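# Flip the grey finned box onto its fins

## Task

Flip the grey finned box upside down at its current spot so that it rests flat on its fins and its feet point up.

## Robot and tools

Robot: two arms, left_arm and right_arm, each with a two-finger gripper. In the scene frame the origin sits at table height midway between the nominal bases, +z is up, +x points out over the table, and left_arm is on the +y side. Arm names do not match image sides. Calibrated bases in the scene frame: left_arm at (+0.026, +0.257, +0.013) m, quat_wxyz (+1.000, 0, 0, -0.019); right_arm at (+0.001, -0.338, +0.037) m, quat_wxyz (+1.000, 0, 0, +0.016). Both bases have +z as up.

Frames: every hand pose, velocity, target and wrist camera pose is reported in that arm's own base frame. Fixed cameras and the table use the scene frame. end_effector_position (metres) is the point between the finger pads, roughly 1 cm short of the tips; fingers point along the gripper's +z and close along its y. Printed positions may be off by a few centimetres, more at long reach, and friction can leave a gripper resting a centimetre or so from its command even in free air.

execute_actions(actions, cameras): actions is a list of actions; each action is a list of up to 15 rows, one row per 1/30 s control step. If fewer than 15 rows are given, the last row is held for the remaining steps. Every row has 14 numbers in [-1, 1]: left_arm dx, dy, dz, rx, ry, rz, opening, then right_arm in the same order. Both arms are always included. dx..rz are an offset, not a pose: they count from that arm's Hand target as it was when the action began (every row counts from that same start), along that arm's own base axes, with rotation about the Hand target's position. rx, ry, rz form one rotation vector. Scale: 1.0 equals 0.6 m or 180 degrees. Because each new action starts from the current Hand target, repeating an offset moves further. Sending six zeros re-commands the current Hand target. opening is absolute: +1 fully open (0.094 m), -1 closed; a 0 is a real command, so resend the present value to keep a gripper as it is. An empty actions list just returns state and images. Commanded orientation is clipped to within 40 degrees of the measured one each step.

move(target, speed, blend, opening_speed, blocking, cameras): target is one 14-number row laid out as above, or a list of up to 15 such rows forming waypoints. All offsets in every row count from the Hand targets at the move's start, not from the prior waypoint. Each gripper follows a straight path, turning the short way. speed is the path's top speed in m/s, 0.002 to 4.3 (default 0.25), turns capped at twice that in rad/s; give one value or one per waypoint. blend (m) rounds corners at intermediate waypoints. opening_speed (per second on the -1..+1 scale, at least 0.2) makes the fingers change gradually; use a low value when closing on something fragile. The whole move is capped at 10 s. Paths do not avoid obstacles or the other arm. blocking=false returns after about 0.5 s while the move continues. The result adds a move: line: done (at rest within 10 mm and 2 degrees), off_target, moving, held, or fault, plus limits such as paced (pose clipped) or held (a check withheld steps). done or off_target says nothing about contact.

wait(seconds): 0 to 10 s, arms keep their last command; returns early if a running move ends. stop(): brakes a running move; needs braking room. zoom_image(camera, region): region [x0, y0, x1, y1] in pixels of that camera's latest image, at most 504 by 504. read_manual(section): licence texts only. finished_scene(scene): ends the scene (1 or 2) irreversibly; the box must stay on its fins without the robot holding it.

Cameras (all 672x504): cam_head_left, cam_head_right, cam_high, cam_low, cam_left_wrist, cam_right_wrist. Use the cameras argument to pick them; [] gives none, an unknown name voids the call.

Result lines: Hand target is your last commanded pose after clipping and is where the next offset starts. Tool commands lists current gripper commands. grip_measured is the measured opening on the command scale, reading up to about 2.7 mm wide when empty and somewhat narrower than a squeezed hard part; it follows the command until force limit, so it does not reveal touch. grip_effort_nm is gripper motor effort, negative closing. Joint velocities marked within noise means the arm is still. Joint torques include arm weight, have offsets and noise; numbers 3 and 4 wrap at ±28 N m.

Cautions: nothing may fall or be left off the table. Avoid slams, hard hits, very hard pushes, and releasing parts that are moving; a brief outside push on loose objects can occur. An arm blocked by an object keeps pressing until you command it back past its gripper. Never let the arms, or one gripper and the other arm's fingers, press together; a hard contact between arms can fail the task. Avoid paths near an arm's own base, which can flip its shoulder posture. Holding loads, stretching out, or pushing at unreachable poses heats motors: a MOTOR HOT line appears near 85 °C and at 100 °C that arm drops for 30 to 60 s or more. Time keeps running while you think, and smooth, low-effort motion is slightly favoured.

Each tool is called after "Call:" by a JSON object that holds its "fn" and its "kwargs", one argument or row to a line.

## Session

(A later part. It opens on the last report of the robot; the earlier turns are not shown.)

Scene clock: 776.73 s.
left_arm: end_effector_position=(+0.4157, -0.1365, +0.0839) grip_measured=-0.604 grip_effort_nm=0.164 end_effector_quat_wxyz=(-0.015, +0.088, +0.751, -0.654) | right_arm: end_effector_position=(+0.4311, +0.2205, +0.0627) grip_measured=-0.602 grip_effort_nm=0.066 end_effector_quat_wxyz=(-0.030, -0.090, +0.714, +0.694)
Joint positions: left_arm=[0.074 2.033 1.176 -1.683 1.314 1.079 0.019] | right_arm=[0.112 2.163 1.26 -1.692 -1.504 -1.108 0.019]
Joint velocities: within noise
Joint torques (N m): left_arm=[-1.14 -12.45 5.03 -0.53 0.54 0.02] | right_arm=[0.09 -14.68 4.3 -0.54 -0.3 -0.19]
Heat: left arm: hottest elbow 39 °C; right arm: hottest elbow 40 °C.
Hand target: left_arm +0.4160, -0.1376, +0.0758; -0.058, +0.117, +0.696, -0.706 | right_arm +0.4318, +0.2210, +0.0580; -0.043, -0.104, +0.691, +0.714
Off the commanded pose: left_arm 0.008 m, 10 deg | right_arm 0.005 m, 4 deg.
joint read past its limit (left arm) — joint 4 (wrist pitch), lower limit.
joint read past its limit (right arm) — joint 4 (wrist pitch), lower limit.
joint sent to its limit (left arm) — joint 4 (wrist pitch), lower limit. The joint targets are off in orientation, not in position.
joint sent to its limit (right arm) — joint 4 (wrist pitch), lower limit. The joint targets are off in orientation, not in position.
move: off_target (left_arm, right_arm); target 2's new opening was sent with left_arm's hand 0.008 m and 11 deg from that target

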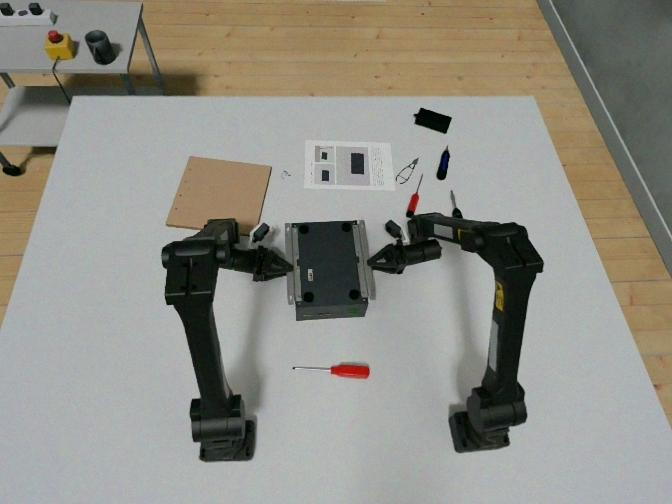

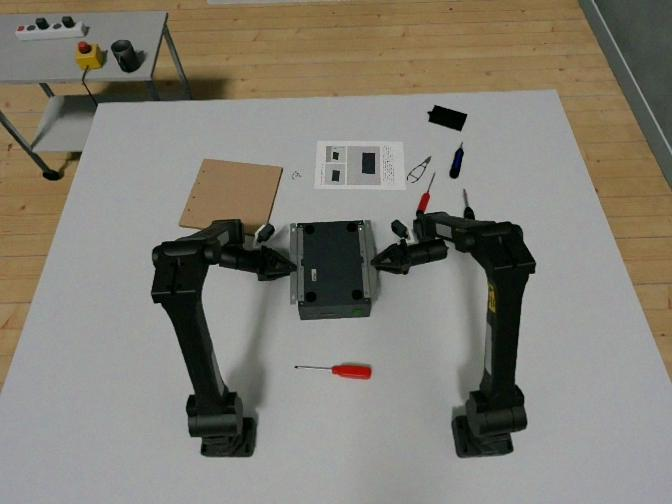

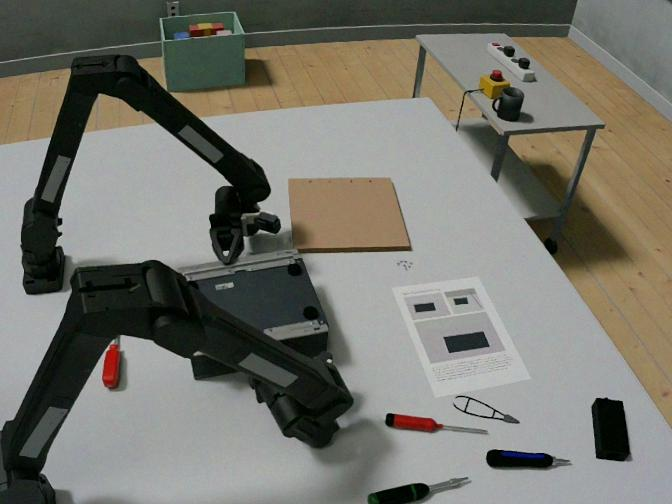

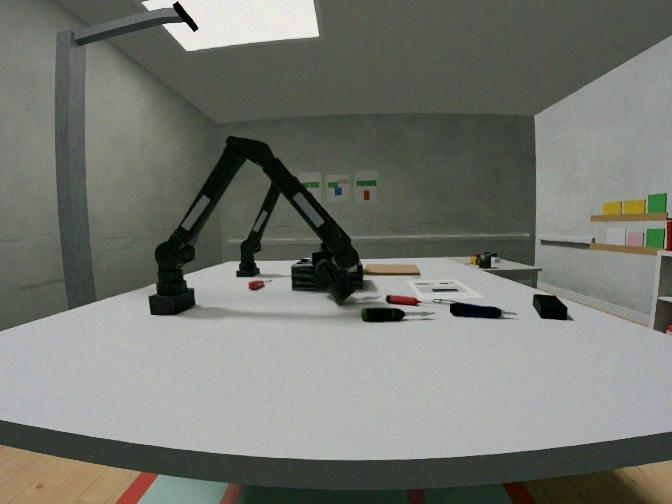

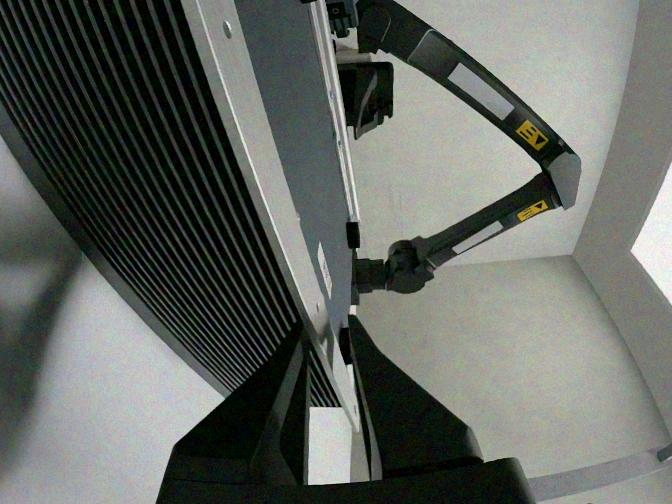

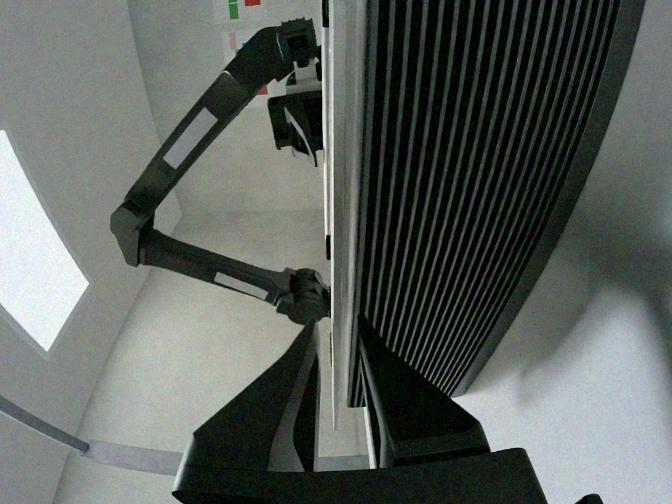

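Call:
{"fn": "move", "kwargs": {
  "target": [
    [0.019,0.131,0.025,0.0457,-0.012,0.0343,-0.6,0.022,-0.131,0.012,-0.019,-0.001,-0.013,-0.6]
  ],
  "speed": 0.06
}}

Call:
{"fn": "zoom_image", "kwargs": {
  "camera": "cam_low",
  "region": [240, 200, 420, 320]
}}

Call:
{"fn": "zoom_image", "kwargs": {
  "camera": "cam_head_left",
  "region": [230, 180, 440, 340]
}}

Scene clock: 796.60 s.
left_arm: end_effector_position=(+0.4169, -0.0648, +0.0821) grip_measured=-0.603 grip_effort_nm=0.164 end_effector_quat_wxyz=(+0.000, +0.061, +0.778, -0.625) | right_arm: end_effector_position=(+0.4423, +0.1475, +0.0597) grip_measured=-0.601 grip_effort_nm=0.061 end_effector_quat_wxyz=(-0.016, -0.075, +0.740, +0.668)
Joint positions: left_arm=[0.235 2.009 1.179 -1.683 1.191 1.055 0.019] | right_arm=[-0.047 2.141 1.26 -1.692 -1.369 -1.09 0.019]
Joint velocities: within noise
Joint torques (N m): left_arm=[-0.26 -15.33 7.04 -0.55 0.31 -0.25] | right_arm=[-1.2 -16.79 4.07 -0.57 -0.24 -0.04]
Heat: left arm: hottest elbow 38 °C; right arm: hottest elbow 39 °C.
Hand target: left_arm +0.4275, -0.0589, +0.0909; -0.015, +0.088, +0.751, -0.654 | right_arm +0.4450, +0.1424, +0.0652; -0.030, -0.090, +0.715, +0.693
Off the commanded pose: left_arm 0.015 m, 6 deg | right_arm 0.008 m, 5 deg.
joint read past its limit (left arm) — joint 4 (wrist pitch), lower limit.
joint read past its limit (right arm) — joint 4 (wrist pitch), lower limit.
joint sent to its limit (left arm) — joint 4 (wrist pitch), lower limit. The joint targets are off in orientation, not in position.
joint sent to its limit (right arm) — joint 4 (wrist pitch), lower limit. The joint targets are off in orientation, not in position.
move: off_target (left_arm, right_arm)

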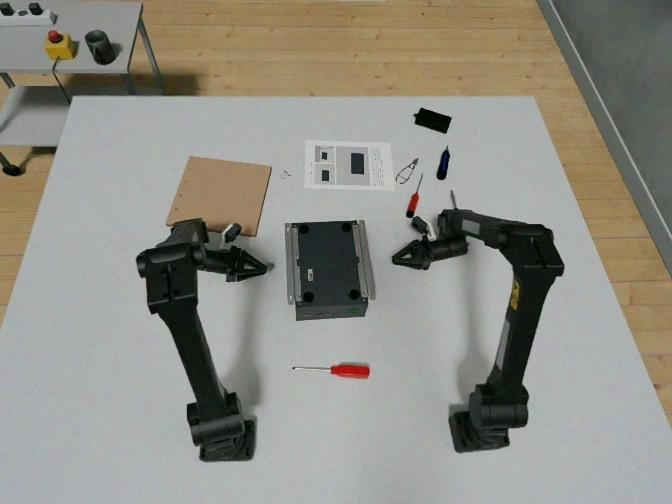

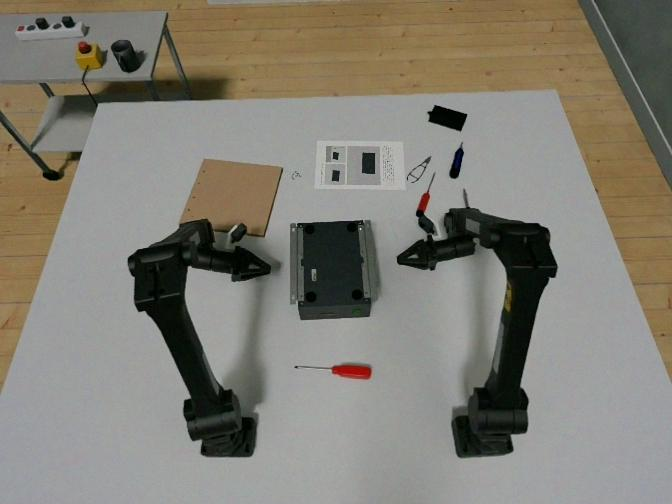

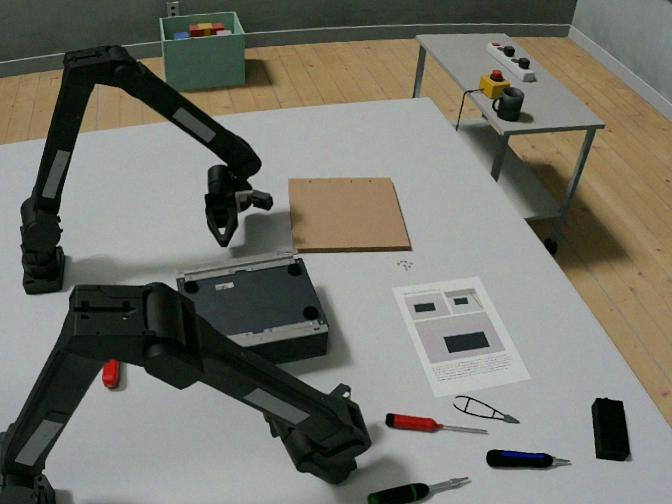

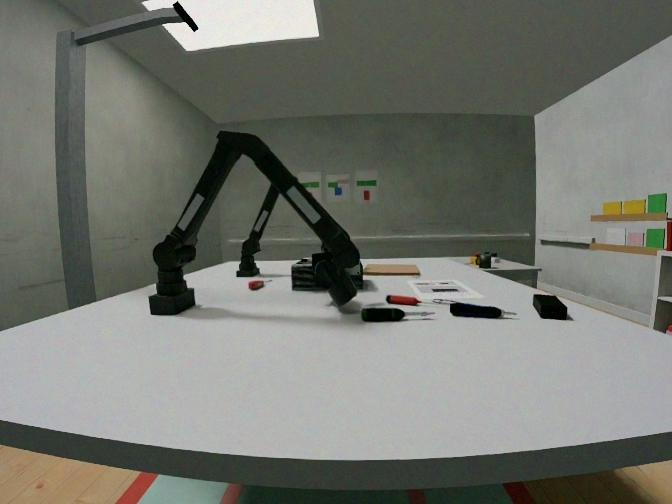

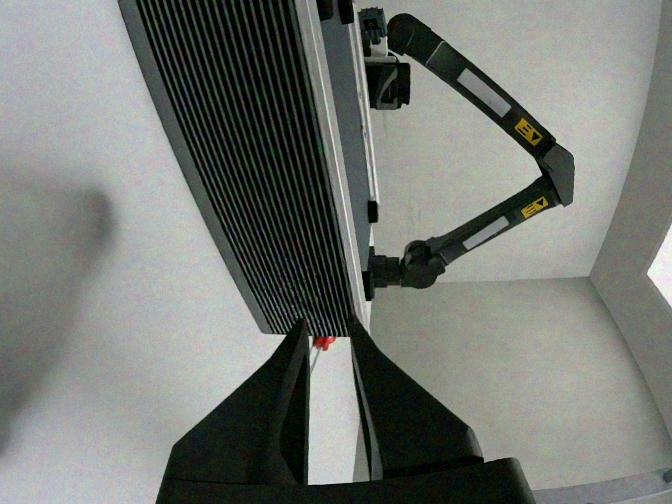

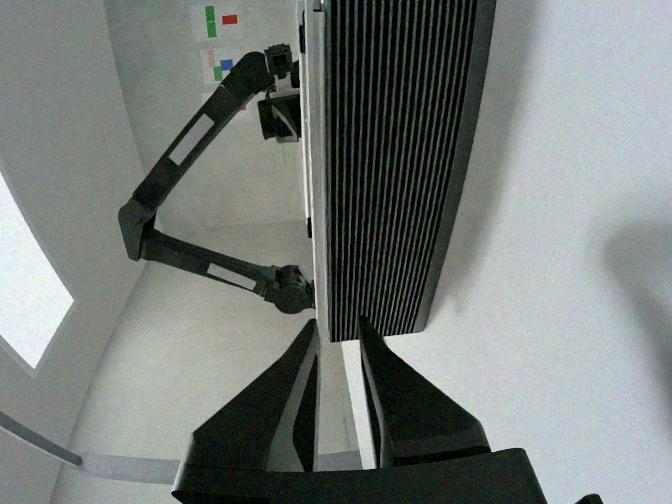

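Scaled by 2.800.

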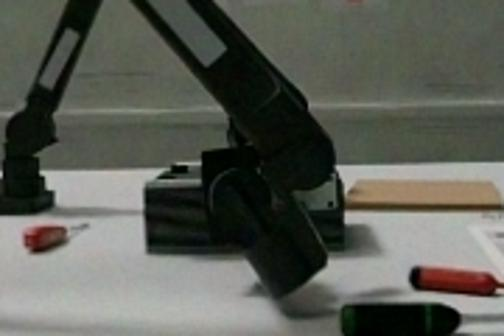

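Scaled by 2.400.

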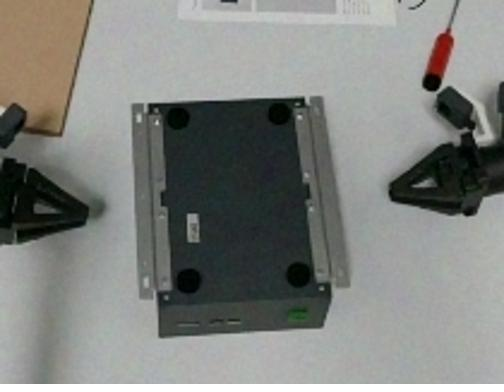

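Call:
{"fn": "finished_scene", "kwargs": {
  "scene": 2
}}

The scene is finished: the task was done.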